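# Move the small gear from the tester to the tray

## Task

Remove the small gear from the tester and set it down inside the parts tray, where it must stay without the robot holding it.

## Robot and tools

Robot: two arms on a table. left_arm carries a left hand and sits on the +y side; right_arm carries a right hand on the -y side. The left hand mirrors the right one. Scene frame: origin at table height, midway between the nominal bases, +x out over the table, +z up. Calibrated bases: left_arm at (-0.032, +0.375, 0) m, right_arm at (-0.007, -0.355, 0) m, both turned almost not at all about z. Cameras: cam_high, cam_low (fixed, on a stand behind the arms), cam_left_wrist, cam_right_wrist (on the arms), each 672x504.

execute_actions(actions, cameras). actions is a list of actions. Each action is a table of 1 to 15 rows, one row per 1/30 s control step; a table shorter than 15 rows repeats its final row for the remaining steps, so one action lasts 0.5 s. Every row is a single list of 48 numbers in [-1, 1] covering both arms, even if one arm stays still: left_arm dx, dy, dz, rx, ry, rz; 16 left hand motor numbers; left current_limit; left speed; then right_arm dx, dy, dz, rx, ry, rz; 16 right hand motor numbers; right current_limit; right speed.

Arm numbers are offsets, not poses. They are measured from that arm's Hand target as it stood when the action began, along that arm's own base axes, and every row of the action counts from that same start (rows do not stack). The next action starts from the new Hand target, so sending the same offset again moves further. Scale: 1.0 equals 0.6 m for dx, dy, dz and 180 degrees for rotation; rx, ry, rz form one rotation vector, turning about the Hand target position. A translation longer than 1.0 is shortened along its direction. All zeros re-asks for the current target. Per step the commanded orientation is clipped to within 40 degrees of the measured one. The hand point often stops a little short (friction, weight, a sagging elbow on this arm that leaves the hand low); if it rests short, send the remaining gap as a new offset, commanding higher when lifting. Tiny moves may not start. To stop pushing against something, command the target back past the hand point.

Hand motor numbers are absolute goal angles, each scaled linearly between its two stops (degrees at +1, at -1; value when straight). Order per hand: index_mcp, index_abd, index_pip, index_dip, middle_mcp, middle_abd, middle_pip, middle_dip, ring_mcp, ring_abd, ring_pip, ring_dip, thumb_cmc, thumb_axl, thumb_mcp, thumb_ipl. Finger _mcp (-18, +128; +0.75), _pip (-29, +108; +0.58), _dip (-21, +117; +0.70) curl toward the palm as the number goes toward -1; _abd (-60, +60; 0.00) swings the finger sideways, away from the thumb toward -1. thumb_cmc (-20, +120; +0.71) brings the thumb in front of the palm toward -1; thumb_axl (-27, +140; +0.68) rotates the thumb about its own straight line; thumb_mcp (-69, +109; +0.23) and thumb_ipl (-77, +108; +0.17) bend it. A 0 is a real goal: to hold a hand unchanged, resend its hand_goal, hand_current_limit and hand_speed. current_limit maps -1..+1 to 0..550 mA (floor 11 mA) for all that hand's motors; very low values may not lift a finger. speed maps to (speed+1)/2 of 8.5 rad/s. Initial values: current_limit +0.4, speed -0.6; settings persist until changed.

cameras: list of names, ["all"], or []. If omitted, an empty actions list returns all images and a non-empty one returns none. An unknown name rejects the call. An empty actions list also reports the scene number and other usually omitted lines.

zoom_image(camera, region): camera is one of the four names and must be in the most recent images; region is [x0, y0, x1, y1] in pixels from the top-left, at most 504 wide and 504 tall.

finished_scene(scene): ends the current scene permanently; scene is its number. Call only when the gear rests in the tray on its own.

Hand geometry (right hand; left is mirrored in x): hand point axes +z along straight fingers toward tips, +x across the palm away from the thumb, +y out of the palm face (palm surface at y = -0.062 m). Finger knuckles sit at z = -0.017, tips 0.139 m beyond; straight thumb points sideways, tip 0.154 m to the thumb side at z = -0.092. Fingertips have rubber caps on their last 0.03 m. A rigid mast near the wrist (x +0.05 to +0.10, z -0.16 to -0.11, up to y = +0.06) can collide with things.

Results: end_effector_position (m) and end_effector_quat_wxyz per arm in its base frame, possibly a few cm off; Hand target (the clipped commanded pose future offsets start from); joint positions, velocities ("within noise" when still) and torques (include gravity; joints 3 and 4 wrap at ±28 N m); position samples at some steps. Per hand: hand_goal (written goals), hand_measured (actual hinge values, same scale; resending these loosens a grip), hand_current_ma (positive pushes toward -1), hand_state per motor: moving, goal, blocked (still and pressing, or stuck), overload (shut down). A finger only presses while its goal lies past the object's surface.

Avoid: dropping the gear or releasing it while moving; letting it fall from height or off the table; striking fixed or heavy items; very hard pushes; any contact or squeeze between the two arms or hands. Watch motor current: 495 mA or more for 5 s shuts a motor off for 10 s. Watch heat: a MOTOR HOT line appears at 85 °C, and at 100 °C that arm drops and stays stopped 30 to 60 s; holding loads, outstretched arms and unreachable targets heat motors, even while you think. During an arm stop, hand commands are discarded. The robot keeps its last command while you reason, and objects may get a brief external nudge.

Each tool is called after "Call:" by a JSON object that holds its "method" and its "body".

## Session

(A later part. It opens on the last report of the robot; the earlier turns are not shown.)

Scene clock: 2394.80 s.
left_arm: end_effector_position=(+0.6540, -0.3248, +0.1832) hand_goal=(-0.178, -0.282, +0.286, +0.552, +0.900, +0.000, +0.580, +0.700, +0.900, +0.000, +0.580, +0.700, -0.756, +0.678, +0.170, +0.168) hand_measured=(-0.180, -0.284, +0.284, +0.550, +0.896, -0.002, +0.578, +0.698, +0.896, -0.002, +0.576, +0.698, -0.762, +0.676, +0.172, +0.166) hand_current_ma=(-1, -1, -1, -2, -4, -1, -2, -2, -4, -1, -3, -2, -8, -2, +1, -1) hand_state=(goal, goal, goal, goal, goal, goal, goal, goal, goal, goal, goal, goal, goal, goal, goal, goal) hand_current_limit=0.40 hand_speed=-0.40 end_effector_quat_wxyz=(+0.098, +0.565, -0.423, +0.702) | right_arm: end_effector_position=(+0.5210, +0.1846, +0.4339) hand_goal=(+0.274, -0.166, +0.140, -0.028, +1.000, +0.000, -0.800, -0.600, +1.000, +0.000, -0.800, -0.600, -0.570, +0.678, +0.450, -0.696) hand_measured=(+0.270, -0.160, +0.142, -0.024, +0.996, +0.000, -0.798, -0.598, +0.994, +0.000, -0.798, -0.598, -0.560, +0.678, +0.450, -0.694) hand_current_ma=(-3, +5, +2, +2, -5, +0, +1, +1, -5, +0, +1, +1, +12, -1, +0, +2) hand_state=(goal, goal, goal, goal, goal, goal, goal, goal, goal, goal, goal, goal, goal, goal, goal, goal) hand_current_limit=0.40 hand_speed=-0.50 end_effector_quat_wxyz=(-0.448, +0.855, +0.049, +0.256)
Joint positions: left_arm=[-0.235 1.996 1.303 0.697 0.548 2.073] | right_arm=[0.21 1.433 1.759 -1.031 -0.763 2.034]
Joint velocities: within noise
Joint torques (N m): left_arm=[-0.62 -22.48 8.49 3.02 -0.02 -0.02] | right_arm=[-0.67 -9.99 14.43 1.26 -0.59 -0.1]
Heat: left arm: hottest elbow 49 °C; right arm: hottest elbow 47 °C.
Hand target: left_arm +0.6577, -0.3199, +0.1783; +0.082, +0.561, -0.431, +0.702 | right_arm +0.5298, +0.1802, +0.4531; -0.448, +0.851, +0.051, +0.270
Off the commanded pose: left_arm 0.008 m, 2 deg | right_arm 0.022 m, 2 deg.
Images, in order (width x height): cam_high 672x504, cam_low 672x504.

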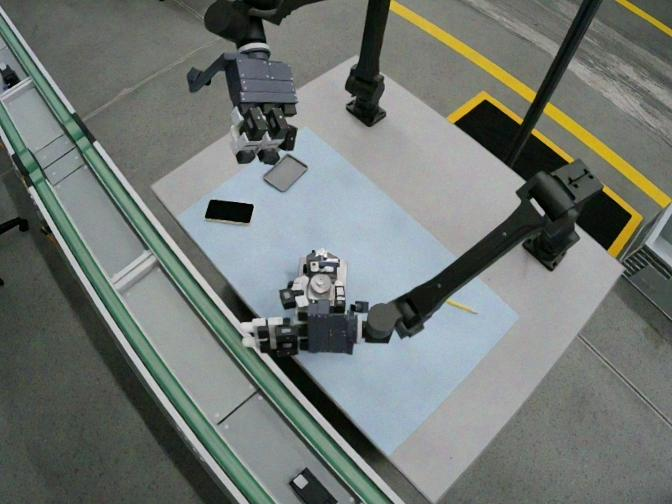

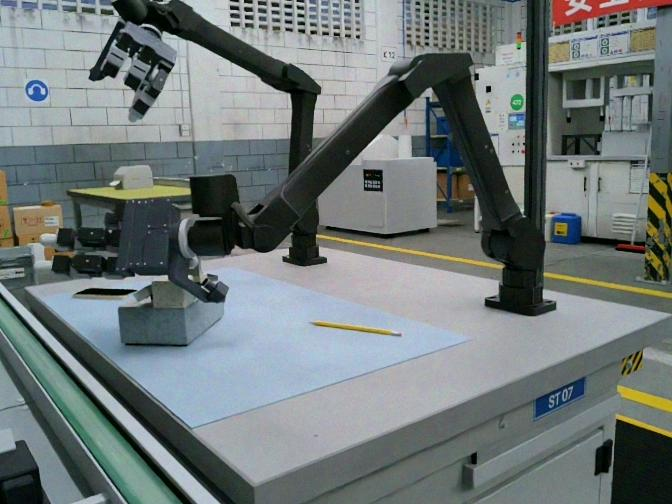

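Call:
{"method": "execute_actions", "body": {"actions": [[[0.081,0.089,0.1,0,0,0,-0.178,-0.367,0.285,0.551,0.9,0,0.58,0.7,0.9,0,0.58,0.7,-0.743,0.677,0.169,0.168,0.4,-0.4,0,0,0,0,0,0,0.274,-0.167,0.139,-0.029,1,0,-0.8,-0.6,1,0,-0.8,-0.6,-0.571,0.677,0.449,-0.697,0.4,-0.5]],[[-0.0695,-0.0719,-0.0667,0,0,0,-0.178,-0.367,0.285,0.551,0.9,0,0.58,0.7,0.9,0,0.58,0.7,-0.743,0.677,0.169,0.168,0.4,-0.4,0,0,0,0,0,0,0.274,-0.167,0.139,-0.029,1,0,-0.8,-0.6,1,0,-0.8,-0.6,-0.571,0.677,0.449,-0.697,0.4,-0.5]],[[-0.0695,-0.0719,-0.0667,0,0,0,-0.178,-0.367,0.285,0.551,0.9,0,0.58,0.7,0.9,0,0.58,0.7,-0.743,0.677,0.169,0.168,0.4,-0.4,0,0,0,0,0,0,0.274,-0.167,0.139,-0.029,1,0,-0.8,-0.6,1,0,-0.8,-0.6,-0.571,0.677,0.449,-0.697,0.4,-0.5]]], "cameras": ["cam_high","cam_low"]}}

Call:
{"method": "zoom_image", "body": {"camera": "cam_high", "region": [290, 240, 350, 300]}}

Call:
{"method": "zoom_image", "body": {"camera": "cam_low", "region": [100, 200, 240, 330]}}

Scene clock: 2418.13 s.
left_arm: end_effector_position=(+0.6300, -0.3433, +0.1621) hand_goal=(-0.178, -0.366, +0.286, +0.552, +0.900, +0.000, +0.580, +0.700, +0.900, +0.000, +0.580, +0.700, -0.742, +0.678, +0.170, +0.168) hand_measured=(-0.178, -0.366, +0.288, +0.554, +0.892, -0.002, +0.576, +0.698, +0.892, -0.002, +0.576, +0.698, -0.756, +0.676, +0.172, +0.166) hand_current_ma=(+0, +0, +2, +2, -9, -1, -3, -2, -9, -2, -3, -2, -21, -2, +1, -1) hand_state=(goal, goal, goal, goal, goal, goal, goal, goal, goal, goal, goal, goal, goal, goal, goal, goal) hand_current_limit=0.40 hand_speed=-0.40 end_effector_quat_wxyz=(+0.086, +0.567, -0.419, +0.704) | right_arm: end_effector_position=(+0.5210, +0.1846, +0.4339) hand_goal=(+0.274, -0.166, +0.140, -0.028, +1.000, +0.000, -0.800, -0.600, +1.000, +0.000, -0.800, -0.600, -0.570, +0.678, +0.450, -0.696) hand_measured=(+0.270, -0.160, +0.142, -0.024, +0.996, +0.000, -0.798, -0.598, +0.994, +0.000, -0.798, -0.598, -0.560, +0.678, +0.450, -0.694) hand_current_ma=(-3, +5, +2, +2, -5, +0, +1, +1, -5, +0, +1, +1, +12, -1, +0, +2) hand_state=(goal, goal, goal, goal, goal, goal, goal, goal, goal, goal, goal, goal, goal, goal, goal, goal) hand_current_limit=0.40 hand_speed=-0.50 end_effector_quat_wxyz=(-0.448, +0.855, +0.049, +0.256)
Joint positions: left_arm=[-0.28 1.988 1.216 0.779 0.479 2.083] | right_arm=[0.21 1.433 1.759 -1.031 -0.763 2.034]
Joint torques (N m): left_arm=[-2.49 -22.42 7.39 2.93 0.03 -0.12] | right_arm=[-0.73 -10.23 14.41 1.31 -0.59 -0.07]
Heat: left arm: hottest elbow 48 °C; right arm: hottest elbow 47 °C.
Hand target: left_arm +0.6229, -0.3528, +0.1584; +0.082, +0.561, -0.431, +0.702 | right_arm +0.5298, +0.1802, +0.4531; -0.448, +0.851, +0.051, +0.270
Off the commanded pose: left_arm 0.012 m, 2 deg | right_arm 0.022 m, 2 deg.
joint sent to its limit (left arm) — joint 6 (wrist roll), upper limit. The joint targets still meet the commanded pose.
Step readings (end_effector_position of left_arm | right_arm):
0: (+0.6540, -0.3248, +0.1832) | (+0.5210, +0.1846, +0.4339)
1: (+0.6540, -0.3246, +0.1831) | (+0.5210, +0.1846, +0.4339)
2: (+0.6530, -0.3228, +0.1822) | (+0.5210, +0.1846, +0.4339)
4: (+0.6511, -0.3185, +0.1799) | (+0.5210, +0.1846, +0.4339)
8: (+0.6669, -0.2929, +0.1864) | (+0.5210, +0.1846, +0.4339)
15: (+0.6946, -0.2564, +0.2076) | (+0.5210, +0.1846, +0.4339)
16: (+0.6951, -0.2561, +0.2082) | (+0.5210, +0.1846, +0.4339)
17: (+0.6958, -0.2570, +0.2091) | (+0.5210, +0.1846, +0.4339)
19: (+0.6962, -0.2616, +0.2089) | (+0.5210, +0.1846, +0.4339)
23: (+0.6816, -0.2834, +0.1998) | (+0.5210, +0.1846, +0.4339)
30: (+0.6633, -0.3134, +0.1912) | (+0.5210, +0.1846, +0.4339)
31: (+0.6634, -0.3137, +0.1913) | (+0.5210, +0.1846, +0.4339)
32: (+0.6640, -0.3137, +0.1905) | (+0.5210, +0.1846, +0.4339)
34: (+0.6608, -0.3137, +0.1848) | (+0.5210, +0.1846, +0.4339)
38: (+0.6429, -0.3247, +0.1646) | (+0.5210, +0.1846, +0.4339)
45: (+0.6300, -0.3433, +0.1620) | (+0.5210, +0.1846, +0.4339)
Images, in order (width x height): cam_high 672x504, cam_low 672x504.

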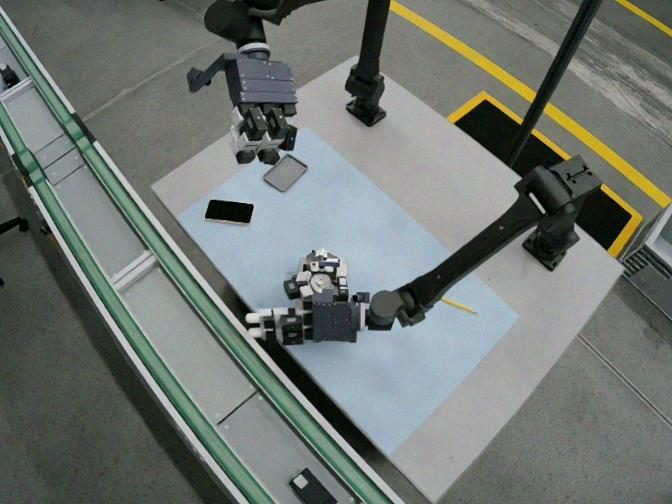

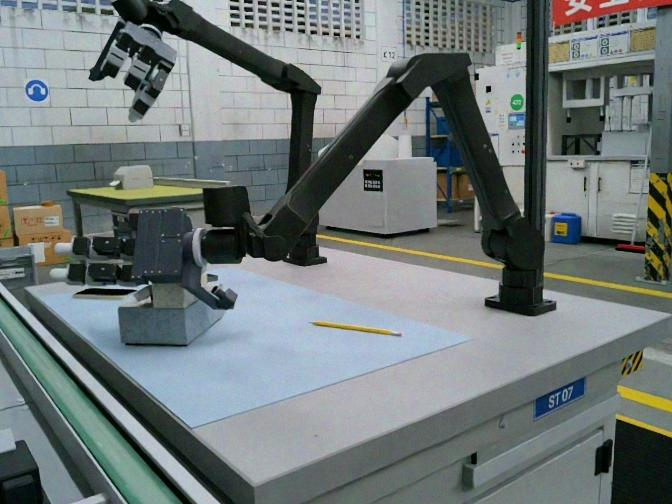

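Scaled by 8.400 from the camera's 672x504 image, which has a finer 960x720 frame.

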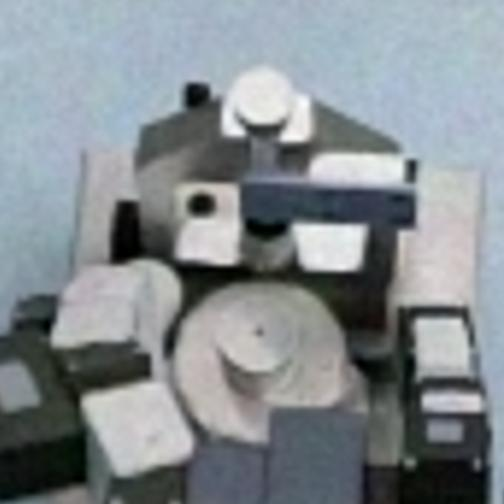

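Scaled by 3.600 from the camera's 672x504 image, which has a finer 960x720 frame.

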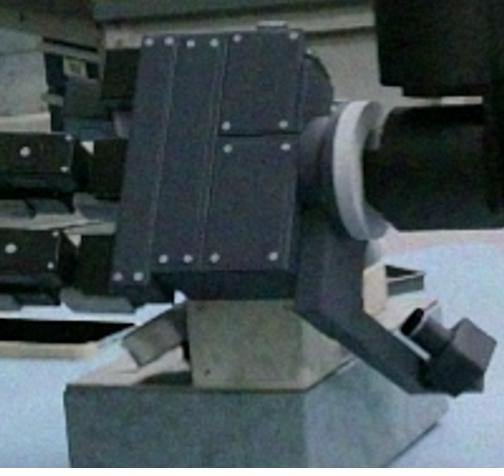

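Call:
{"method": "execute_actions", "body": {"actions": [[[0.0825,0.0843,0.0897,0,0,0,-0.329,-0.5,0.504,0.623,0.9,0,0.58,0.7,0.9,0,0.58,0.7,-0.814,0.677,0.169,0.168,0.4,-0.4,0,0,0,0,0,0,0.274,-0.167,0.139,-0.029,1,0,-0.8,-0.6,1,0,-0.8,-0.6,-0.571,0.677,0.449,-0.697,0.4,-0.5]],[[-0.0927,-0.0958,-0.075,0,0,0,-0.329,-0.5,0.504,0.623,0.9,0,0.58,0.7,0.9,0,0.58,0.7,-0.814,0.677,0.169,0.168,0.4,-0.4,0,0,0,0,0,0,0.274,-0.167,0.139,-0.029,1,0,-0.8,-0.6,1,0,-0.8,-0.6,-0.571,0.677,0.449,-0.697,0.4,-0.5]]], "cameras": ["cam_high","cam_low"]}}

Call:
{"method": "zoom_image", "body": {"camera": "cam_high", "region": [290, 240, 350, 300]}}

Call:
{"method": "zoom_image", "body": {"camera": "cam_low", "region": [110, 230, 220, 330]}}

Scene clock: 2437.90 s.
left_arm: end_effector_position=(+0.6252, -0.3514, +0.1661) hand_goal=(-0.328, -0.500, +0.504, +0.624, +0.900, +0.000, +0.580, +0.700, +0.900, +0.000, +0.580, +0.700, -0.814, +0.678, +0.170, +0.168) hand_measured=(-0.322, -0.506, +0.508, +0.626, +0.892, -0.002, +0.576, +0.698, +0.892, -0.002, +0.576, +0.698, -0.826, +0.676, +0.172, +0.168) hand_current_ma=(+6, -5, +2, +2, -9, -1, -3, -2, -9, -2, -4, -2, -16, -2, +3, +0) hand_state=(goal, goal, goal, goal, goal, goal, goal, goal, goal, goal, goal, goal, goal, goal, goal, goal) hand_current_limit=0.40 hand_speed=-0.40 end_effector_quat_wxyz=(+0.086, +0.569, -0.419, +0.702) | right_arm: end_effector_position=(+0.5210, +0.1846, +0.4339) hand_goal=(+0.274, -0.166, +0.140, -0.028, +1.000, +0.000, -0.800, -0.600, +1.000, +0.000, -0.800, -0.600, -0.570, +0.678, +0.450, -0.696) hand_measured=(+0.270, -0.160, +0.142, -0.024, +0.996, +0.000, -0.798, -0.598, +0.994, +0.000, -0.798, -0.598, -0.560, +0.678, +0.450, -0.694) hand_current_ma=(-3, +5, +2, +2, -5, +0, +1, +1, -5, +0, +1, +1, +12, -1, +0, +2) hand_state=(goal, goal, goal, goal, goal, goal, goal, goal, goal, goal, goal, goal, goal, goal, goal, goal) hand_current_limit=0.40 hand_speed=-0.50 end_effector_quat_wxyz=(-0.448, +0.855, +0.049, +0.256)
Joint positions: left_arm=[-0.296 1.974 1.21 0.765 0.461 2.084] | right_arm=[0.21 1.433 1.759 -1.031 -0.763 2.034]
Joint torques (N m): left_arm=[-2.43 -23 7.31 2.96 0.14 -0.13] | right_arm=[-0.56 -9.93 14.49 1.32 -0.6 -0.06]
Heat: left arm: hottest elbow 45 °C; right arm: hottest elbow 48 °C.
Hand target: left_arm +0.6167, -0.3598, +0.1672; +0.082, +0.561, -0.431, +0.702 | right_arm +0.5298, +0.1802, +0.4531; -0.448, +0.851, +0.051, +0.270
Off the commanded pose: left_arm 0.012 m, 2 deg | right_arm 0.022 m, 2 deg.
joint sent to its limit (left arm) — joint 6 (wrist roll), upper limit. The joint targets still meet the commanded pose.
Step readings (end_effector_position of left_arm | right_arm):
0: (+0.6300, -0.3433, +0.1621) | (+0.5210, +0.1846, +0.4339)
1: (+0.6298, -0.3433, +0.1621) | (+0.5210, +0.1846, +0.4339)
2: (+0.6284, -0.3431, +0.1612) | (+0.5210, +0.1846, +0.4339)
4: (+0.6284, -0.3395, +0.1611) | (+0.5210, +0.1846, +0.4339)
8: (+0.6384, -0.3265, +0.1651) | (+0.5210, +0.1846, +0.4339)
15: (+0.6573, -0.2989, +0.1740) | (+0.5210, +0.1846, +0.4339)
16: (+0.6580, -0.2981, +0.1741) | (+0.5210, +0.1846, +0.4339)
17: (+0.6600, -0.2980, +0.1746) | (+0.5210, +0.1846, +0.4339)
19: (+0.6611, -0.3019, +0.1752) | (+0.5210, +0.1846, +0.4339)
23: (+0.6415, -0.3271, +0.1676) | (+0.5210, +0.1846, +0.4339)
30: (+0.6264, -0.3498, +0.1667) | (+0.5210, +0.1846, +0.4339)
Images, in order (width x height): cam_high 672x504, cam_low 672x504.

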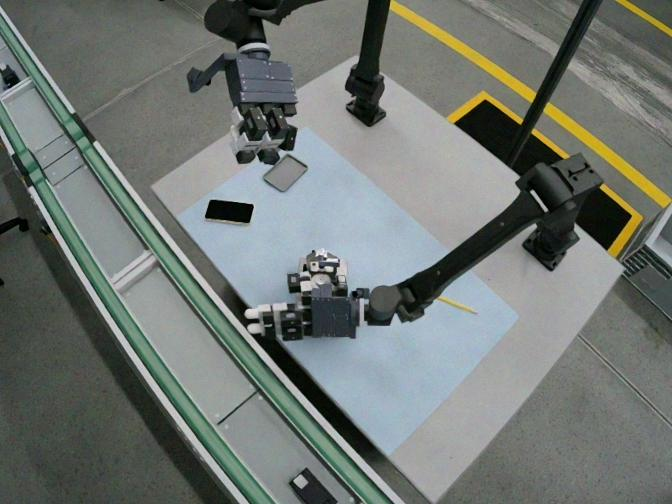

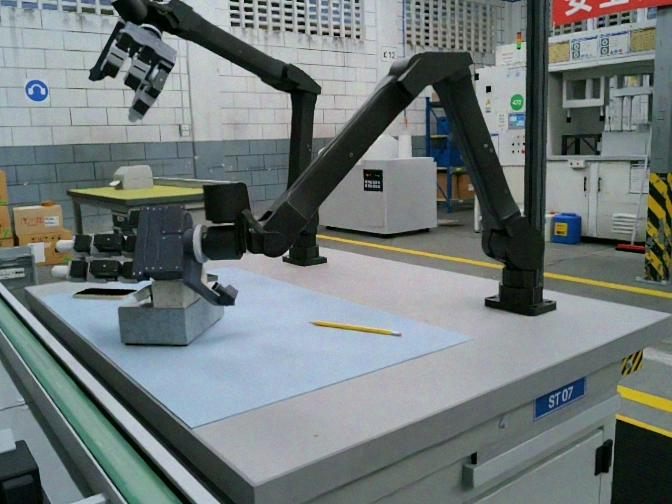

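Scaled by 8.400 from the camera's 672x504 image, which has a finer 960x720 frame.

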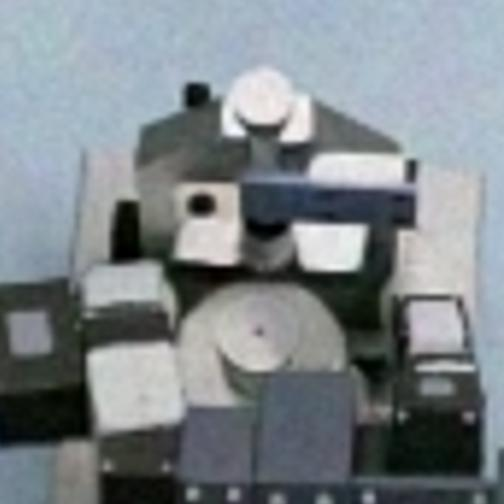

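Scaled by 4.582 from the camera's 672x504 image, which has a finer 960x720 frame.

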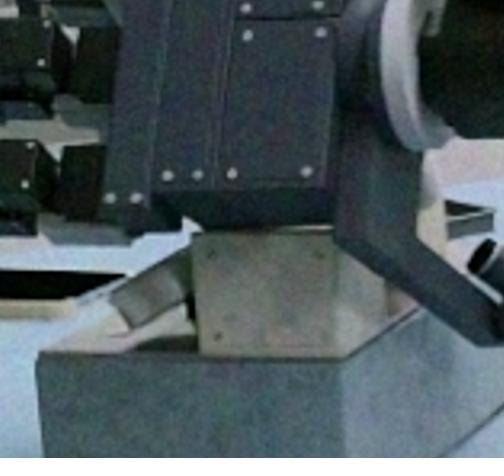

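Call:
{"method": "execute_actions", "body": {"actions": [[[0.0927,0.0958,0.075,0,0,0,-0.329,-0.5,0.504,0.623,0.9,0,0.58,0.7,0.9,0,0.58,0.7,-0.814,0.677,0.169,0.168,0.4,-0.4,0,0,0,0,0,0,0.274,-0.167,0.139,-0.029,1,0,-0.8,-0.6,1,0,-0.8,-0.6,-0.571,0.677,0.449,-0.697,0.4,-0.5]]], "cameras": []}}

Scene clock: 2467.07 s.
left_arm: end_effector_position=(+0.6578, -0.2956, +0.1816) hand_goal=(-0.328, -0.500, +0.504, +0.624, +0.900, +0.000, +0.580, +0.700, +0.900, +0.000, +0.580, +0.700, -0.814, +0.678, +0.170, +0.168) hand_measured=(-0.326, -0.500, +0.506, +0.626, +0.894, -0.002, +0.576, +0.698, +0.894, -0.002, +0.576, +0.698, -0.826, +0.676, +0.172, +0.168) hand_current_ma=(+1, +0, +2, +2, -8, -1, -3, -2, -8, -2, -4, -2, -16, -2, +2, +0) hand_state=(goal, goal, goal, goal, goal, goal, goal, goal, goal, goal, goal, goal, goal, goal, goal, goal) hand_current_limit=0.40 hand_speed=-0.40 end_effector_quat_wxyz=(+0.095, +0.584, -0.422, +0.687) | right_arm: end_effector_position=(+0.5210, +0.1846, +0.4339) hand_goal=(+0.274, -0.166, +0.140, -0.028, +1.000, +0.000, -0.800, -0.600, +1.000, +0.000, -0.800, -0.600, -0.570, +0.678, +0.450, -0.696) hand_measured=(+0.270, -0.160, +0.142, -0.024, +0.996, +0.000, -0.798, -0.598, +0.994, +0.000, -0.798, -0.598, -0.560, +0.678, +0.450, -0.694) hand_current_ma=(-3, +5, +2, +2, -5, +0, +1, +1, -5, +0, +1, +1, +12, -1, +0, +2) hand_state=(goal, goal, goal, goal, goal, goal, goal, goal, goal, goal, goal, goal, goal, goal, goal, goal) hand_current_limit=0.40 hand_speed=-0.50 end_effector_quat_wxyz=(-0.448, +0.855, +0.049, +0.256)
Joint positions: left_arm=[-0.19 1.973 1.291 0.638 0.572 2.084] | right_arm=[0.21 1.433 1.759 -1.031 -0.763 2.034]
Joint torques (N m): left_arm=[-1.61 -23.77 13.42 1.87 0.32 -0.13] | right_arm=[-0.73 -10.17 14.41 1.24 -0.62 -0.09]
Heat: left arm: hottest elbow 44 °C; right arm: hottest elbow 48 °C.
Hand target: left_arm +0.6723, -0.3023, +0.2122; +0.082, +0.561, -0.431, +0.702 | right_arm +0.5298, +0.1802, +0.4531; -0.448, +0.851, +0.051, +0.270
Off the commanded pose: left_arm 0.035 m, 4 deg | right_arm 0.022 m, 2 deg.
joint sent to its limit (left arm) — joint 6 (wrist roll), upper limit. The joint targets still meet the commanded pose.
Step readings (end_effector_position of left_arm | right_arm):
0: (+0.6252, -0.3514, +0.1661) | (+0.5210, +0.1846, +0.4339)
1: (+0.6249, -0.3515, +0.1661) | (+0.5210, +0.1846, +0.4339)
2: (+0.6234, -0.3504, +0.1652) | (+0.5210, +0.1846, +0.4339)
4: (+0.6219, -0.3481, +0.1662) | (+0.5210, +0.1846, +0.4339)
8: (+0.6342, -0.3326, +0.1736) | (+0.5210, +0.1846, +0.4339)
15: (+0.6575, -0.2982, +0.1827) | (+0.5210, +0.1846, +0.4339)
No camera images: "cameras" was empty.

Call:
{"method": "execute_actions", "body": {"actions": [[[-0.1038,-0.1078,-0.057,0,0,0,-0.329,-0.5,0.504,0.623,0.9,0,0.58,0.7,0.9,0,0.58,0.7,-0.814,0.677,0.169,0.168,0.4,-0.4,0,0,0,0,0,0,0.274,-0.167,0.139,-0.029,1,0,-0.8,-0.6,1,0,-0.8,-0.6,-0.571,0.677,0.449,-0.697,0.4,-0.5]]], "cameras": ["cam_high","cam_low"]}}

Call:
{"method": "zoom_image", "body": {"camera": "cam_high", "region": [260, 210, 380, 330]}}

Call:
{"method": "zoom_image", "body": {"camera": "cam_low", "region": [240, 270, 440, 420]}}

Scene clock: 2471.80 s.
left_arm: end_effector_position=(+0.6183, -0.3595, +0.1692) hand_goal=(-0.328, -0.500, +0.504, +0.624, +0.900, +0.000, +0.580, +0.700, +0.900, +0.000, +0.580, +0.700, -0.814, +0.678, +0.170, +0.168) hand_measured=(-0.326, -0.542, +0.506, +0.624, +0.892, -0.002, +0.576, +0.698, +0.892, -0.002, +0.576, +0.698, -0.840, +0.676, +0.194, +0.176) hand_current_ma=(+1, -79, +1, +0, -11, -2, -3, -2, -11, -2, -3, -2, -51, -2, +60, +17) hand_state=(goal, blocked, goal, goal, goal, goal, goal, goal, goal, goal, goal, goal, blocked, goal, blocked, goal) hand_current_limit=0.40 hand_speed=-0.40 end_effector_quat_wxyz=(+0.088, +0.573, -0.421, +0.698) | right_arm: end_effector_position=(+0.5210, +0.1846, +0.4339) hand_goal=(+0.274, -0.166, +0.140, -0.028, +1.000, +0.000, -0.800, -0.600, +1.000, +0.000, -0.800, -0.600, -0.570, +0.678, +0.450, -0.696) hand_measured=(+0.270, -0.160, +0.142, -0.024, +0.996, +0.000, -0.798, -0.598, +0.994, +0.000, -0.798, -0.598, -0.560, +0.678, +0.450, -0.694) hand_current_ma=(-3, +5, +2, +2, -5, +0, +1, +1, -5, +0, +1, +1, +12, -1, +0, +2) hand_state=(goal, goal, goal, goal, goal, goal, goal, goal, goal, goal, goal, goal, goal, goal, goal, goal) hand_current_limit=0.40 hand_speed=-0.50 end_effector_quat_wxyz=(-0.448, +0.855, +0.049, +0.256)
Joint positions: left_arm=[-0.312 1.957 1.201 0.745 0.447 2.084] | right_arm=[0.21 1.433 1.759 -1.031 -0.763 2.034]
Joint torques (N m): left_arm=[-2.08 -23.71 7.45 3.06 0.11 -0.14] | right_arm=[-0.5 -10.17 14.5 1.28 -0.58 -0.1]
Heat: left arm: hottest elbow 44 °C; right arm: hottest elbow 48 °C.
Hand target: left_arm +0.6102, -0.3668, +0.1779; +0.082, +0.561, -0.431, +0.702 | right_arm +0.5298, +0.1802, +0.4531; -0.448, +0.851, +0.051, +0.270
Off the commanded pose: left_arm 0.014 m, 2 deg | right_arm 0.022 m, 2 deg.
joint sent to its limit (left arm) — joint 6 (wrist roll), upper limit. The joint targets still meet the commanded pose.
Step readings (end_effector_position of left_arm | right_arm):
0: (+0.6578, -0.2956, +0.1815) | (+0.5210, +0.1846, +0.4339)
1: (+0.6583, -0.2957, +0.1816) | (+0.5210, +0.1846, +0.4339)
2: (+0.6595, -0.2977, +0.1819) | (+0.5210, +0.1846, +0.4339)
4: (+0.6607, -0.3023, +0.1815) | (+0.5210, +0.1846, +0.4339)
8: (+0.6376, -0.3314, +0.1732) | (+0.5210, +0.1846, +0.4339)
15: (+0.6184, -0.3595, +0.1692) | (+0.5210, +0.1846, +0.4339)
Images, in order (width x height): cam_high 672x504, cam_low 672x504.

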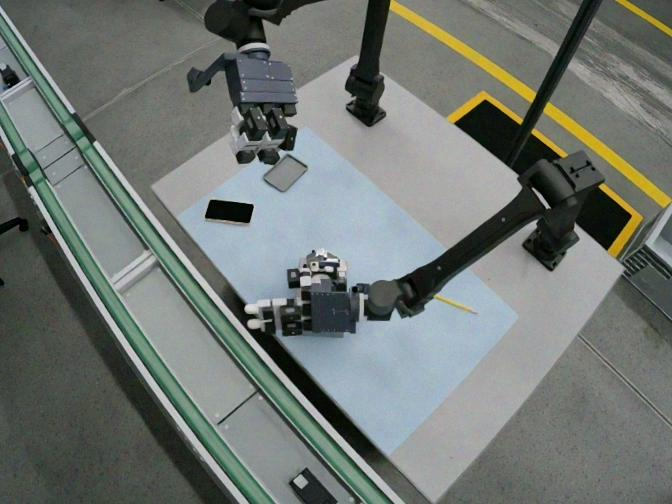

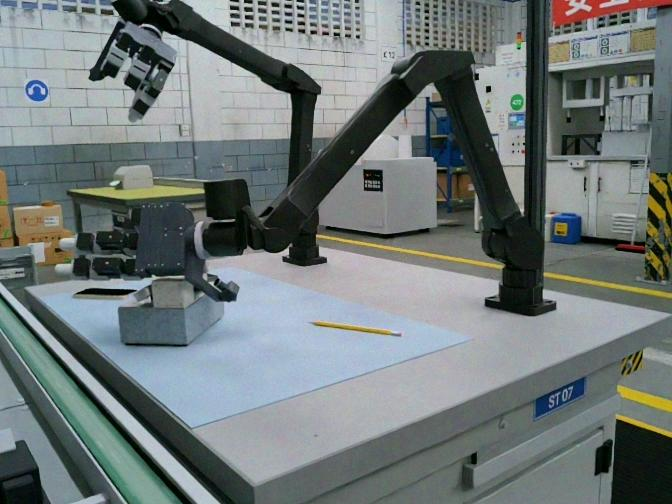

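Scaled by 4.200 from the camera's 672x504 image, which has a finer 960x720 frame.

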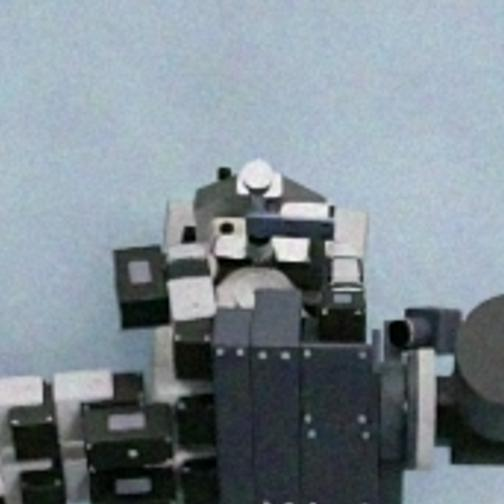

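Scaled by 2.520 from the camera's 672x504 image, which has a finer 960x720 frame.

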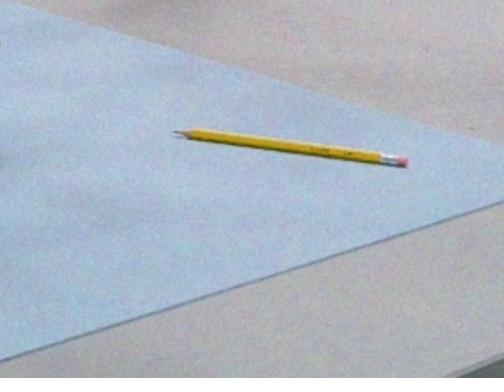

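Call:
{"method": "zoom_image", "body": {"camera": "cam_high", "region": [290, 240, 350, 300]}}

Call:
{"method": "zoom_image", "body": {"camera": "cam_low", "region": [110, 260, 260, 360]}}

Call:
{"method": "execute_actions", "body": {"actions": [], "cameras": ["cam_left_wrist"]}}

Scaled by 8.400 from the camera's 672x504 image, which has a finer 960x720 frame.

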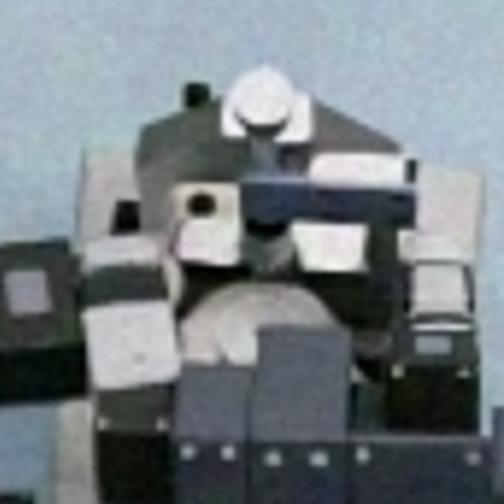

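Scaled by 3.360 from the camera's 672x504 image, which has a finer 960x720 frame.

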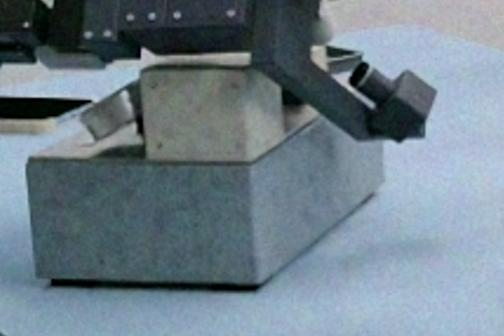

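Scene clock: 2475.90 s.
left_arm: end_effector_position=(+0.6183, -0.3595, +0.1692) hand_goal=(-0.328, -0.500, +0.504, +0.624, +0.900, +0.000, +0.580, +0.700, +0.900, +0.000, +0.580, +0.700, -0.814, +0.678, +0.170, +0.168) hand_measured=(-0.326, -0.542, +0.506, +0.624, +0.892, -0.002, +0.576, +0.698, +0.892, -0.002, +0.576, +0.698, -0.840, +0.676, +0.194, +0.176) hand_current_ma=(+1, -79, +1, +0, -11, -2, -3, -2, -11, -2, -3, -2, -51, -2, +60, +17) hand_state=(goal, blocked, goal, goal, goal, goal, goal, goal, goal, goal, goal, goal, blocked, goal, blocked, goal) hand_current_limit=0.40 hand_speed=-0.40 end_effector_quat_wxyz=(+0.088, +0.573, -0.421, +0.698) | right_arm: end_effector_position=(+0.5210, +0.1846, +0.4339) hand_goal=(+0.274, -0.166, +0.140, -0.028, +1.000, +0.000, -0.800, -0.600, +1.000, +0.000, -0.800, -0.600, -0.570, +0.678, +0.450, -0.696) hand_measured=(+0.270, -0.160, +0.142, -0.024, +0.996, +0.000, -0.798, -0.598, +0.994, +0.000, -0.798, -0.598, -0.560, +0.678, +0.450, -0.694) hand_current_ma=(-3, +5, +2, +2, -5, +0, +1, +1, -5, +0, +1, +1, +12, -1, +0, +2) hand_state=(goal, goal, goal, goal, goal, goal, goal, goal, goal, goal, goal, goal, goal, goal, goal, goal) hand_current_limit=0.40 hand_speed=-0.50 end_effector_quat_wxyz=(-0.448, +0.855, +0.049, +0.256)
Joint positions: left_arm=[-0.312 1.957 1.201 0.745 0.447 2.084] | right_arm=[0.21 1.433 1.759 -1.031 -0.763 2.034]
Joint velocities: within noise
Joint torques (N m): left_arm=[-2.32 -23.59 7.43 2.92 0.09 -0.13] | right_arm=[-0.85 -10.11 14.52 1.28 -0.57 -0.07]
Heat: left arm: hottest elbow 44 °C; right arm: hottest elbow 48 °C.
Hand target: left_arm +0.6102, -0.3668, +0.1779; +0.082, +0.561, -0.431, +0.702 | right_arm +0.5298, +0.1802, +0.4531; -0.448, +0.851, +0.051, +0.270
Off the commanded pose: left_arm 0.014 m, 2 deg | right_arm 0.022 m, 2 deg.
Images, in order (width x height): cam_left_wrist 672x504.

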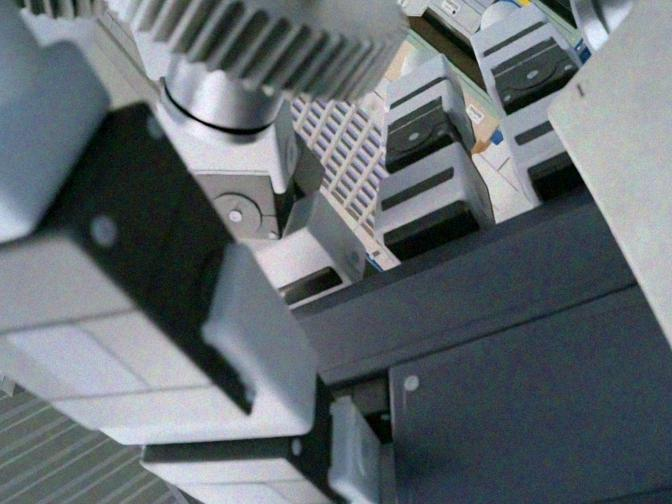

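Call:
{"method": "execute_actions", "body": {"actions": [], "cameras": ["cam_right_wrist"]}}

Scene clock: 2500.83 s.
left_arm: end_effector_position=(+0.6183, -0.3595, +0.1692) hand_goal=(-0.328, -0.500, +0.504, +0.624, +0.900, +0.000, +0.580, +0.700, +0.900, +0.000, +0.580, +0.700, -0.814, +0.678, +0.170, +0.168) hand_measured=(-0.326, -0.542, +0.506, +0.624, +0.892, -0.002, +0.576, +0.698, +0.892, -0.002, +0.576, +0.698, -0.840, +0.676, +0.194, +0.176) hand_current_ma=(+1, -79, +1, +0, -11, -2, -3, -2, -11, -2, -3, -2, -51, -2, +60, +17) hand_state=(goal, blocked, goal, goal, goal, goal, goal, goal, goal, goal, goal, goal, blocked, goal, blocked, goal) hand_current_limit=0.40 hand_speed=-0.40 end_effector_quat_wxyz=(+0.088, +0.573, -0.421, +0.698) | right_arm: end_effector_position=(+0.5210, +0.1846, +0.4339) hand_goal=(+0.274, -0.166, +0.140, -0.028, +1.000, +0.000, -0.800, -0.600, +1.000, +0.000, -0.800, -0.600, -0.570, +0.678, +0.450, -0.696) hand_measured=(+0.270, -0.160, +0.142, -0.024, +0.996, +0.000, -0.798, -0.598, +0.994, +0.000, -0.798, -0.598, -0.560, +0.678, +0.450, -0.694) hand_current_ma=(-3, +5, +2, +2, -5, +0, +1, +1, -5, +0, +1, +1, +12, -1, +0, +2) hand_state=(goal, goal, goal, goal, goal, goal, goal, goal, goal, goal, goal, goal, goal, goal, goal, goal) hand_current_limit=0.40 hand_speed=-0.50 end_effector_quat_wxyz=(-0.448, +0.855, +0.049, +0.256)
Joint positions: left_arm=[-0.312 1.957 1.201 0.745 0.447 2.084] | right_arm=[0.21 1.433 1.759 -1.031 -0.763 2.034]
Joint velocities: within noise
Joint torques (N m): left_arm=[-2.37 -23.82 7.42 2.99 0.1 -0.13] | right_arm=[-0.56 -9.99 14.53 1.25 -0.6 -0.07]
Heat: left arm: hottest elbow 43 °C; right arm: hottest elbow 48 °C.
Hand target: left_arm +0.6102, -0.3668, +0.1779; +0.082, +0.561, -0.431, +0.702 | right_arm +0.5298, +0.1802, +0.4531; -0.448, +0.851, +0.051, +0.270
Off the commanded pose: left_arm 0.014 m, 2 deg | right_arm 0.022 m, 2 deg.
Images, in order (width x height): cam_right_wrist 672x504.

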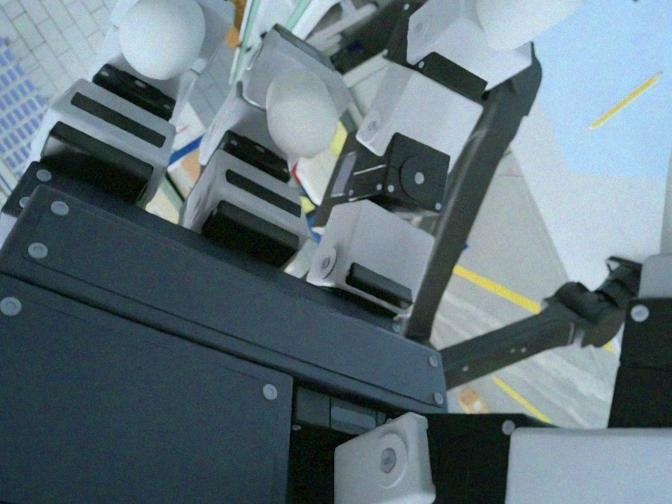

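Call:
{"method": "execute_actions", "body": {"actions": [[[0,0,0,0,0,0,-0.41,-0.54,0.504,0.623,0.9,0,0.58,0.7,0.9,0,0.58,0.7,-0.84,0.677,0.06,0.168,0.2,-0.6,0,0,0,0,0,0,0.274,-0.167,0.139,-0.029,1,0,-0.8,-0.6,1,0,-0.8,-0.6,-0.571,0.677,0.449,-0.697,0.4,-0.5]]], "cameras": ["cam_high"]}}

Call:
{"method": "zoom_image", "body": {"camera": "cam_high", "region": [290, 240, 350, 300]}}

Scene clock: 2505.60 s.
left_arm: end_effector_position=(+0.6183, -0.3595, +0.1695) hand_goal=(-0.410, -0.540, +0.504, +0.624, +0.900, +0.000, +0.580, +0.700, +0.900, +0.000, +0.580, +0.700, -0.840, +0.678, +0.060, +0.168) hand_measured=(-0.372, -0.554, +0.512, +0.628, +0.892, -0.002, +0.576, +0.698, +0.892, -0.002, +0.576, +0.698, -0.844, +0.676, +0.184, +0.182) hand_current_ma=(+90, -18, +9, +3, -11, -2, -3, -2, -11, -2, -3, -2, -3, -2, +330, +32) hand_state=(blocked, goal, goal, goal, goal, goal, goal, goal, goal, goal, goal, goal, goal, goal, blocked, goal) hand_current_limit=0.20 hand_speed=-0.60 end_effector_quat_wxyz=(+0.088, +0.573, -0.421, +0.698) | right_arm: end_effector_position=(+0.5210, +0.1846, +0.4339) hand_goal=(+0.274, -0.166, +0.140, -0.028, +1.000, +0.000, -0.800, -0.600, +1.000, +0.000, -0.800, -0.600, -0.570, +0.678, +0.450, -0.696) hand_measured=(+0.270, -0.160, +0.142, -0.024, +0.996, +0.000, -0.798, -0.598, +0.994, +0.000, -0.798, -0.598, -0.560, +0.678, +0.450, -0.694) hand_current_ma=(-3, +5, +2, +2, -5, +0, +1, +1, -5, +0, +1, +1, +12, -1, +0, +2) hand_state=(goal, goal, goal, goal, goal, goal, goal, goal, goal, goal, goal, goal, goal, goal, goal, goal) hand_current_limit=0.40 hand_speed=-0.50 end_effector_quat_wxyz=(-0.448, +0.855, +0.049, +0.256)
Joint positions: left_arm=[-0.312 1.957 1.201 0.745 0.447 2.084] | right_arm=[0.21 1.433 1.759 -1.031 -0.763 2.034]
Joint torques (N m): left_arm=[-2.08 -23.59 7.35 3.04 0.1 -0.15] | right_arm=[-0.44 -9.99 14.49 1.33 -0.61 -0.09]
Heat: left arm: hottest elbow 43 °C; right arm: hottest elbow 48 °C.
Hand target: left_arm +0.6102, -0.3668, +0.1779; +0.082, +0.561, -0.431, +0.702 | right_arm +0.5298, +0.1802, +0.4531; -0.448, +0.851, +0.051, +0.270
Off the commanded pose: left_arm 0.014 m, 2 deg | right_arm 0.022 m, 2 deg.
joint sent to its limit (left arm) — joint 6 (wrist roll), upper limit. The joint targets still meet the commanded pose.
Step readings (end_effector_position of left_arm | right_arm):
0: (+0.6183, -0.3595, +0.1692) | (+0.5210, +0.1846, +0.4339)
1: (+0.6183, -0.3595, +0.1692) | (+0.5210, +0.1846, +0.4339)
2: (+0.6183, -0.3595, +0.1692) | (+0.5210, +0.1846, +0.4339)
4: (+0.6183, -0.3595, +0.1695) | (+0.5210, +0.1846, +0.4339)
8: (+0.6183, -0.3595, +0.1695) | (+0.5210, +0.1846, +0.4339)
15: (+0.6183, -0.3595, +0.1695) | (+0.5210, +0.1846, +0.4339)
Images, in order (width x height): cam_high 672x504.

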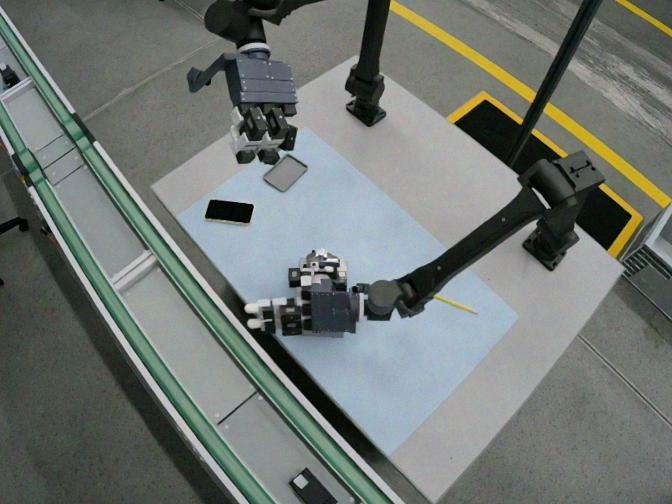

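Scaled by 8.400 from the camera's 672x504 image, which has a finer 960x720 frame.

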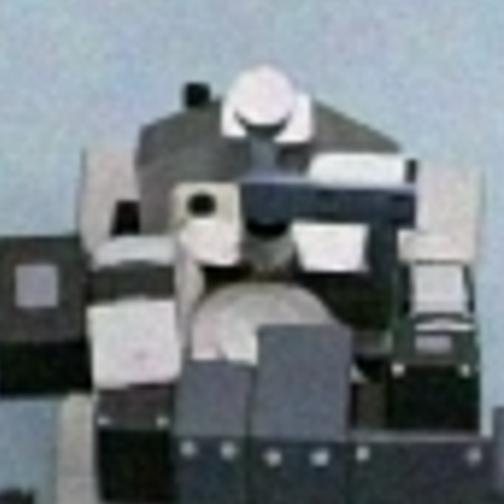

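Call:
{"method": "execute_actions", "body": {"actions": [[[0,0,0,0,0,0,-0.329,-0.5,0.504,0.623,0.9,0,0.58,0.7,0.9,0,0.58,0.7,-0.814,0.677,0.25,0.168,0.4,-0.4,0,0,0,0,0,0,0.274,-0.167,0.139,-0.029,1,0,-0.8,-0.6,1,0,-0.8,-0.6,-0.571,0.677,0.449,-0.697,0.4,-0.5]],[[0.0985,0.1018,0.08,0,0,0,-0.329,-0.5,0.504,0.623,0.9,0,0.58,0.7,0.9,0,0.58,0.7,-0.814,0.677,0.169,0.168,0.4,-0.4,0,0,0,0,0,0,0.274,-0.167,0.139,-0.029,1,0,-0.8,-0.6,1,0,-0.8,-0.6,-0.571,0.677,0.449,-0.697,0.4,-0.5]],[[0.0985,0.1018,0.1,0,0,0,-0.329,-0.5,0.504,0.623,0.9,0,0.58,0.7,0.9,0,0.58,0.7,-0.814,0.677,0.169,0.168,0.4,-0.4,0,0,0,0,0,0,0.274,-0.167,0.139,-0.029,1,0,-0.8,-0.6,1,0,-0.8,-0.6,-0.571,0.677,0.449,-0.697,0.4,-0.5]]], "cameras": ["cam_high","cam_low"]}}

Call:
{"method": "zoom_image", "body": {"camera": "cam_high", "region": [290, 240, 350, 300]}}

Call:
{"method": "zoom_image", "body": {"camera": "cam_low", "region": [110, 220, 230, 350]}}

Scene clock: 2522.20 s.
left_arm: end_effector_position=(+0.7160, -0.2350, +0.2684) hand_goal=(-0.328, -0.500, +0.504, +0.624, +0.900, +0.000, +0.580, +0.700, +0.900, +0.000, +0.580, +0.700, -0.814, +0.678, +0.170, +0.168) hand_measured=(-0.328, -0.500, +0.506, +0.626, +0.894, -0.002, +0.576, +0.698, +0.894, -0.002, +0.576, +0.698, -0.830, +0.676, +0.172, +0.170) hand_current_ma=(+0, +0, +1, +2, -8, -2, -3, -2, -8, -2, -3, -2, -24, -2, +2, +2) hand_state=(goal, goal, goal, goal, goal, goal, goal, goal, goal, goal, goal, goal, goal, goal, goal, goal) hand_current_limit=0.40 hand_speed=-0.40 end_effector_quat_wxyz=(+0.090, +0.577, -0.419, +0.695) | right_arm: end_effector_position=(+0.5210, +0.1846, +0.4339) hand_goal=(+0.274, -0.166, +0.140, -0.028, +1.000, +0.000, -0.800, -0.600, +1.000, +0.000, -0.800, -0.600, -0.570, +0.678, +0.450, -0.696) hand_measured=(+0.270, -0.160, +0.142, -0.024, +0.996, +0.000, -0.798, -0.598, +0.994, +0.000, -0.798, -0.598, -0.560, +0.678, +0.450, -0.694) hand_current_ma=(-3, +5, +2, +2, -5, +0, +1, +1, -5, +0, +1, +1, +12, -1, +0, +2) hand_state=(goal, goal, goal, goal, goal, goal, goal, goal, goal, goal, goal, goal, goal, goal, goal, goal) hand_current_limit=0.40 hand_speed=-0.50 end_effector_quat_wxyz=(-0.448, +0.855, +0.049, +0.256)
Joint positions: left_arm=[-0.082 1.965 1.532 0.411 0.673 2.084] | right_arm=[0.21 1.433 1.759 -1.031 -0.763 2.034]
Joint torques (N m): left_arm=[-2.08 -23 14.74 1.81 0.28 -0.15] | right_arm=[-0.91 -9.99 14.46 1.32 -0.59 -0.06]
Heat: left arm: hottest elbow 43 °C; right arm: hottest elbow 48 °C.
Hand target: left_arm +0.7283, -0.2447, +0.2860; +0.082, +0.561, -0.431, +0.702 | right_arm +0.5298, +0.1802, +0.4531; -0.448, +0.851, +0.051, +0.270
Off the commanded pose: left_arm 0.023 m, 3 deg | right_arm 0.022 m, 2 deg.
joint sent to its limit (left arm) — joint 6 (wrist roll), upper limit. The joint targets still meet the commanded pose.
Step readings (end_effector_position of left_arm | right_arm):
0: (+0.6183, -0.3595, +0.1695) | (+0.5210, +0.1846, +0.4339)
1: (+0.6183, -0.3595, +0.1695) | (+0.5210, +0.1846, +0.4339)
2: (+0.6184, -0.3595, +0.1695) | (+0.5210, +0.1846, +0.4339)
4: (+0.6186, -0.3594, +0.1695) | (+0.5210, +0.1846, +0.4339)
8: (+0.6186, -0.3594, +0.1695) | (+0.5210, +0.1846, +0.4339)
15: (+0.6186, -0.3594, +0.1695) | (+0.5210, +0.1846, +0.4339)
16: (+0.6182, -0.3595, +0.1695) | (+0.5210, +0.1846, +0.4339)
17: (+0.6173, -0.3579, +0.1690) | (+0.5210, +0.1846, +0.4339)
19: (+0.6172, -0.3503, +0.1695) | (+0.5210, +0.1846, +0.4339)
23: (+0.6307, -0.3337, +0.1786) | (+0.5210, +0.1846, +0.4339)
30: (+0.6547, -0.3024, +0.1933) | (+0.5210, +0.1846, +0.4339)
31: (+0.6556, -0.3002, +0.1937) | (+0.5210, +0.1846, +0.4339)
32: (+0.6557, -0.2976, +0.1948) | (+0.5210, +0.1846, +0.4339)
34: (+0.6587, -0.2930, +0.2024) | (+0.5210, +0.1846, +0.4339)
38: (+0.6849, -0.2693, +0.2375) | (+0.5210, +0.1846, +0.4339)
45: (+0.7145, -0.2343, +0.2773) | (+0.5210, +0.1846, +0.4339)
Images, in order (width x height): cam_high 672x504, cam_low 672x504.

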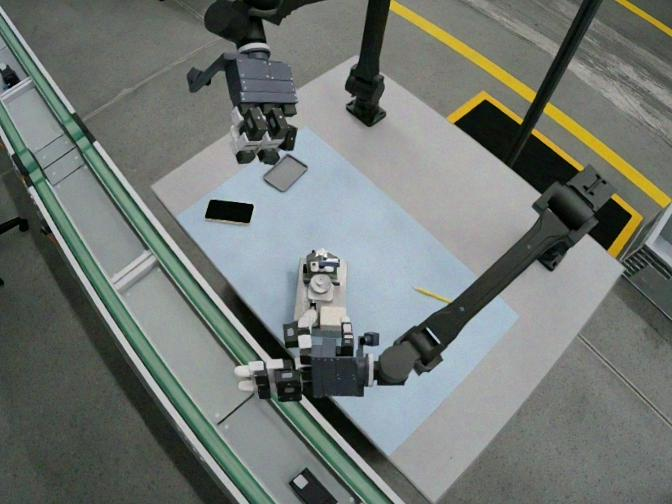

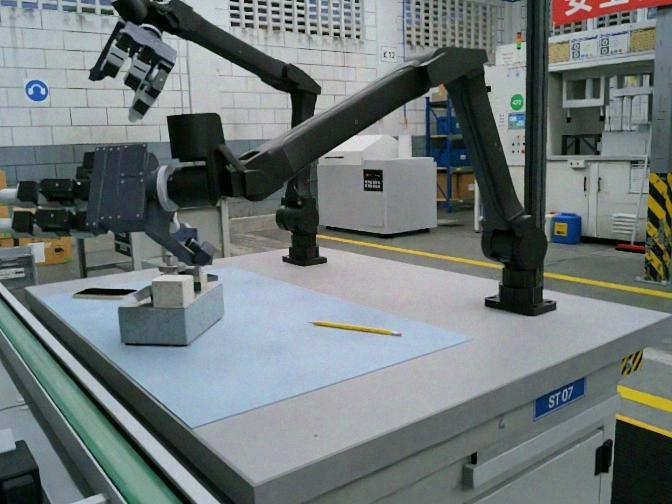

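Scaled by 8.400 from the camera's 672x504 image, which has a finer 960x720 frame.

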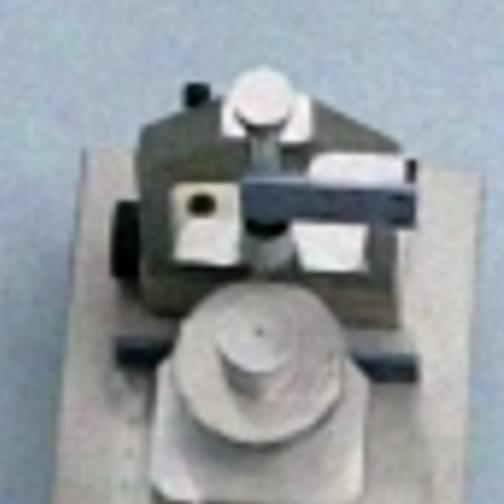

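Scaled by 3.877 from the camera's 672x504 image, which has a finer 960x720 frame.

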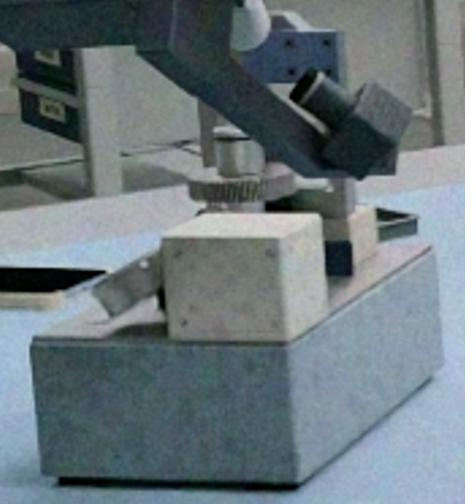

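Call:
{"method": "execute_actions", "body": {"actions": [[[0.05,0.05,0.15,0,0,0,-0.329,-0.5,0.504,0.623,0.9,0,0.58,0.7,0.9,0,0.58,0.7,-0.814,0.677,0.169,0.168,0.4,-0.4,0,0,0,0,0,0,0.274,-0.167,0.139,-0.029,1,0,-0.8,-0.6,1,0,-0.8,-0.6,-0.571,0.677,0.449,-0.697,0.4,-0.5]],[[0,0,0.12,0,0,0,-0.329,-0.5,0.504,0.623,0.9,0,0.58,0.7,0.9,0,0.58,0.7,-0.814,0.677,0.169,0.168,0.4,-0.4,0,0,0,0,0,0,0.274,-0.167,0.139,-0.029,1,0,-0.8,-0.6,1,0,-0.8,-0.6,-0.571,0.677,0.449,-0.697,0.4,-0.5]]], "cameras": ["cam_high","cam_low"]}}

Call:
{"method": "zoom_image", "body": {"camera": "cam_low", "region": [145, 235, 225, 315]}}

Call:
{"method": "zoom_image", "body": {"camera": "cam_high", "region": [300, 240, 345, 285]}}

Scene clock: 2529.20 s.
left_arm: end_effector_position=(+0.7490, -0.2198, +0.4221) hand_goal=(-0.328, -0.500, +0.504, +0.624, +0.900, +0.000, +0.580, +0.700, +0.900, +0.000, +0.580, +0.700, -0.814, +0.678, +0.170, +0.168) hand_measured=(-0.328, -0.500, +0.506, +0.626, +0.894, -0.002, +0.576, +0.698, +0.894, -0.002, +0.576, +0.698, -0.830, +0.676, +0.172, +0.170) hand_current_ma=(+0, +0, +1, +2, -8, -2, -3, -2, -8, -2, -3, -2, -24, -2, +2, +2) hand_state=(goal, goal, goal, goal, goal, goal, goal, goal, goal, goal, goal, goal, goal, goal, goal, goal) hand_current_limit=0.40 hand_speed=-0.40 end_effector_quat_wxyz=(+0.098, +0.577, -0.423, +0.692) | right_arm: end_effector_position=(+0.5210, +0.1846, +0.4339) hand_goal=(+0.274, -0.166, +0.140, -0.028, +1.000, +0.000, -0.800, -0.600, +1.000, +0.000, -0.800, -0.600, -0.570, +0.678, +0.450, -0.696) hand_measured=(+0.270, -0.160, +0.142, -0.024, +0.996, +0.000, -0.798, -0.598, +0.994, +0.000, -0.798, -0.598, -0.560, +0.678, +0.450, -0.694) hand_current_ma=(-3, +5, +2, +2, -5, +0, +1, +1, -5, +0, +1, +1, +12, -1, +0, +2) hand_state=(goal, goal, goal, goal, goal, goal, goal, goal, goal, goal, goal, goal, goal, goal, goal, goal) hand_current_limit=0.40 hand_speed=-0.50 end_effector_quat_wxyz=(-0.448, +0.855, +0.049, +0.256)
Joint positions: left_arm=[-0.054 1.965 1.951 -0.017 0.719 2.084] | right_arm=[0.21 1.433 1.759 -1.031 -0.763 2.034]
Joint torques (N m): left_arm=[-0.56 -24.59 16.12 1.74 0.31 -0.12] | right_arm=[-0.79 -10.17 14.53 1.29 -0.58 -0.08]
Heat: left arm: hottest elbow 44 °C; right arm: hottest elbow 48 °C.
Hand target: left_arm +0.7583, -0.2148, +0.4480; +0.082, +0.561, -0.431, +0.702 | right_arm +0.5298, +0.1802, +0.4531; -0.448, +0.851, +0.051, +0.270
Off the commanded pose: left_arm 0.028 m, 3 deg | right_arm 0.022 m, 2 deg.
joint sent to its limit (left arm) — joint 6 (wrist roll), upper limit. The joint targets still meet the commanded pose.
Step readings (end_effector_position of left_arm | right_arm):
0: (+0.7160, -0.2350, +0.2684) | (+0.5210, +0.1846, +0.4339)
1: (+0.7160, -0.2351, +0.2687) | (+0.5210, +0.1846, +0.4339)
2: (+0.7159, -0.2356, +0.2700) | (+0.5210, +0.1846, +0.4339)
4: (+0.7181, -0.2363, +0.2777) | (+0.5210, +0.1846, +0.4339)
8: (+0.7294, -0.2336, +0.3140) | (+0.5210, +0.1846, +0.4339)
15: (+0.7424, -0.2215, +0.3575) | (+0.5210, +0.1846, +0.4339)
16: (+0.7431, -0.2204, +0.3595) | (+0.5210, +0.1846, +0.4339)
17: (+0.7437, -0.2196, +0.3613) | (+0.5210, +0.1846, +0.4339)
19: (+0.7446, -0.2194, +0.3668) | (+0.5210, +0.1846, +0.4339)
23: (+0.7474, -0.2195, +0.3900) | (+0.5210, +0.1846, +0.4339)
30: (+0.7493, -0.2197, +0.4199) | (+0.5210, +0.1846, +0.4339)
Images, in order (width x height): cam_high 672x504, cam_low 672x504.

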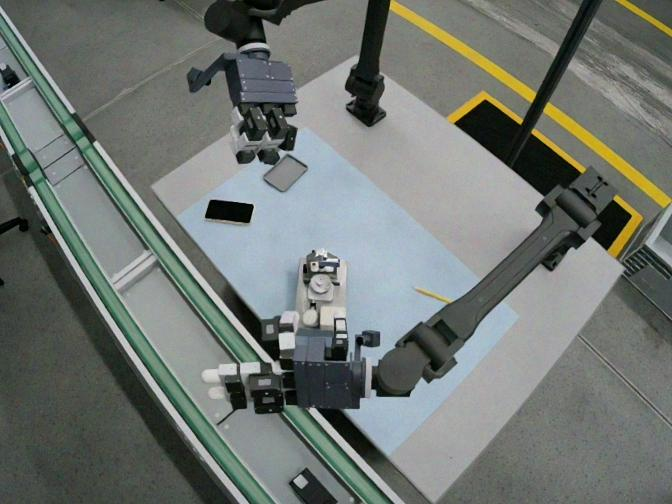

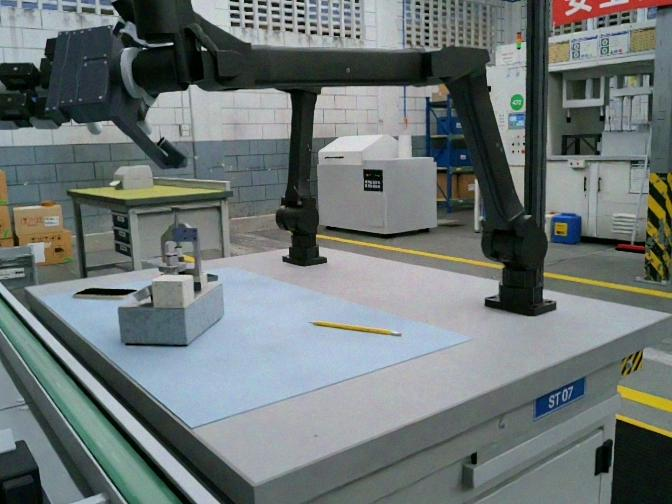

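Scaled by 6.300 from the camera's 672x504 image, which has a finer 960x720 frame.

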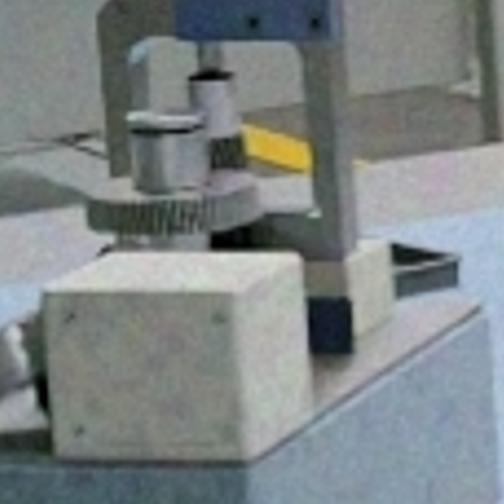

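Scaled by 11.200 from the camera's 672x504 image, which has a finer 960x720 frame.

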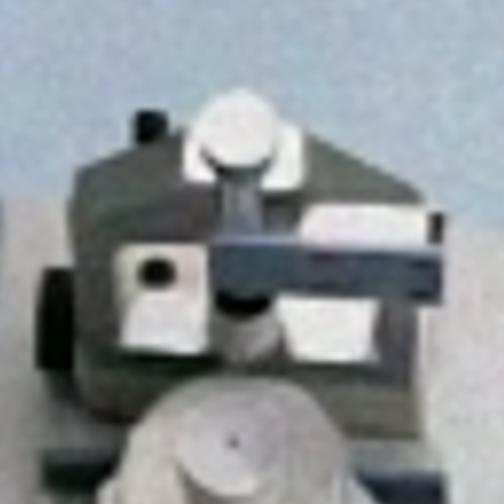

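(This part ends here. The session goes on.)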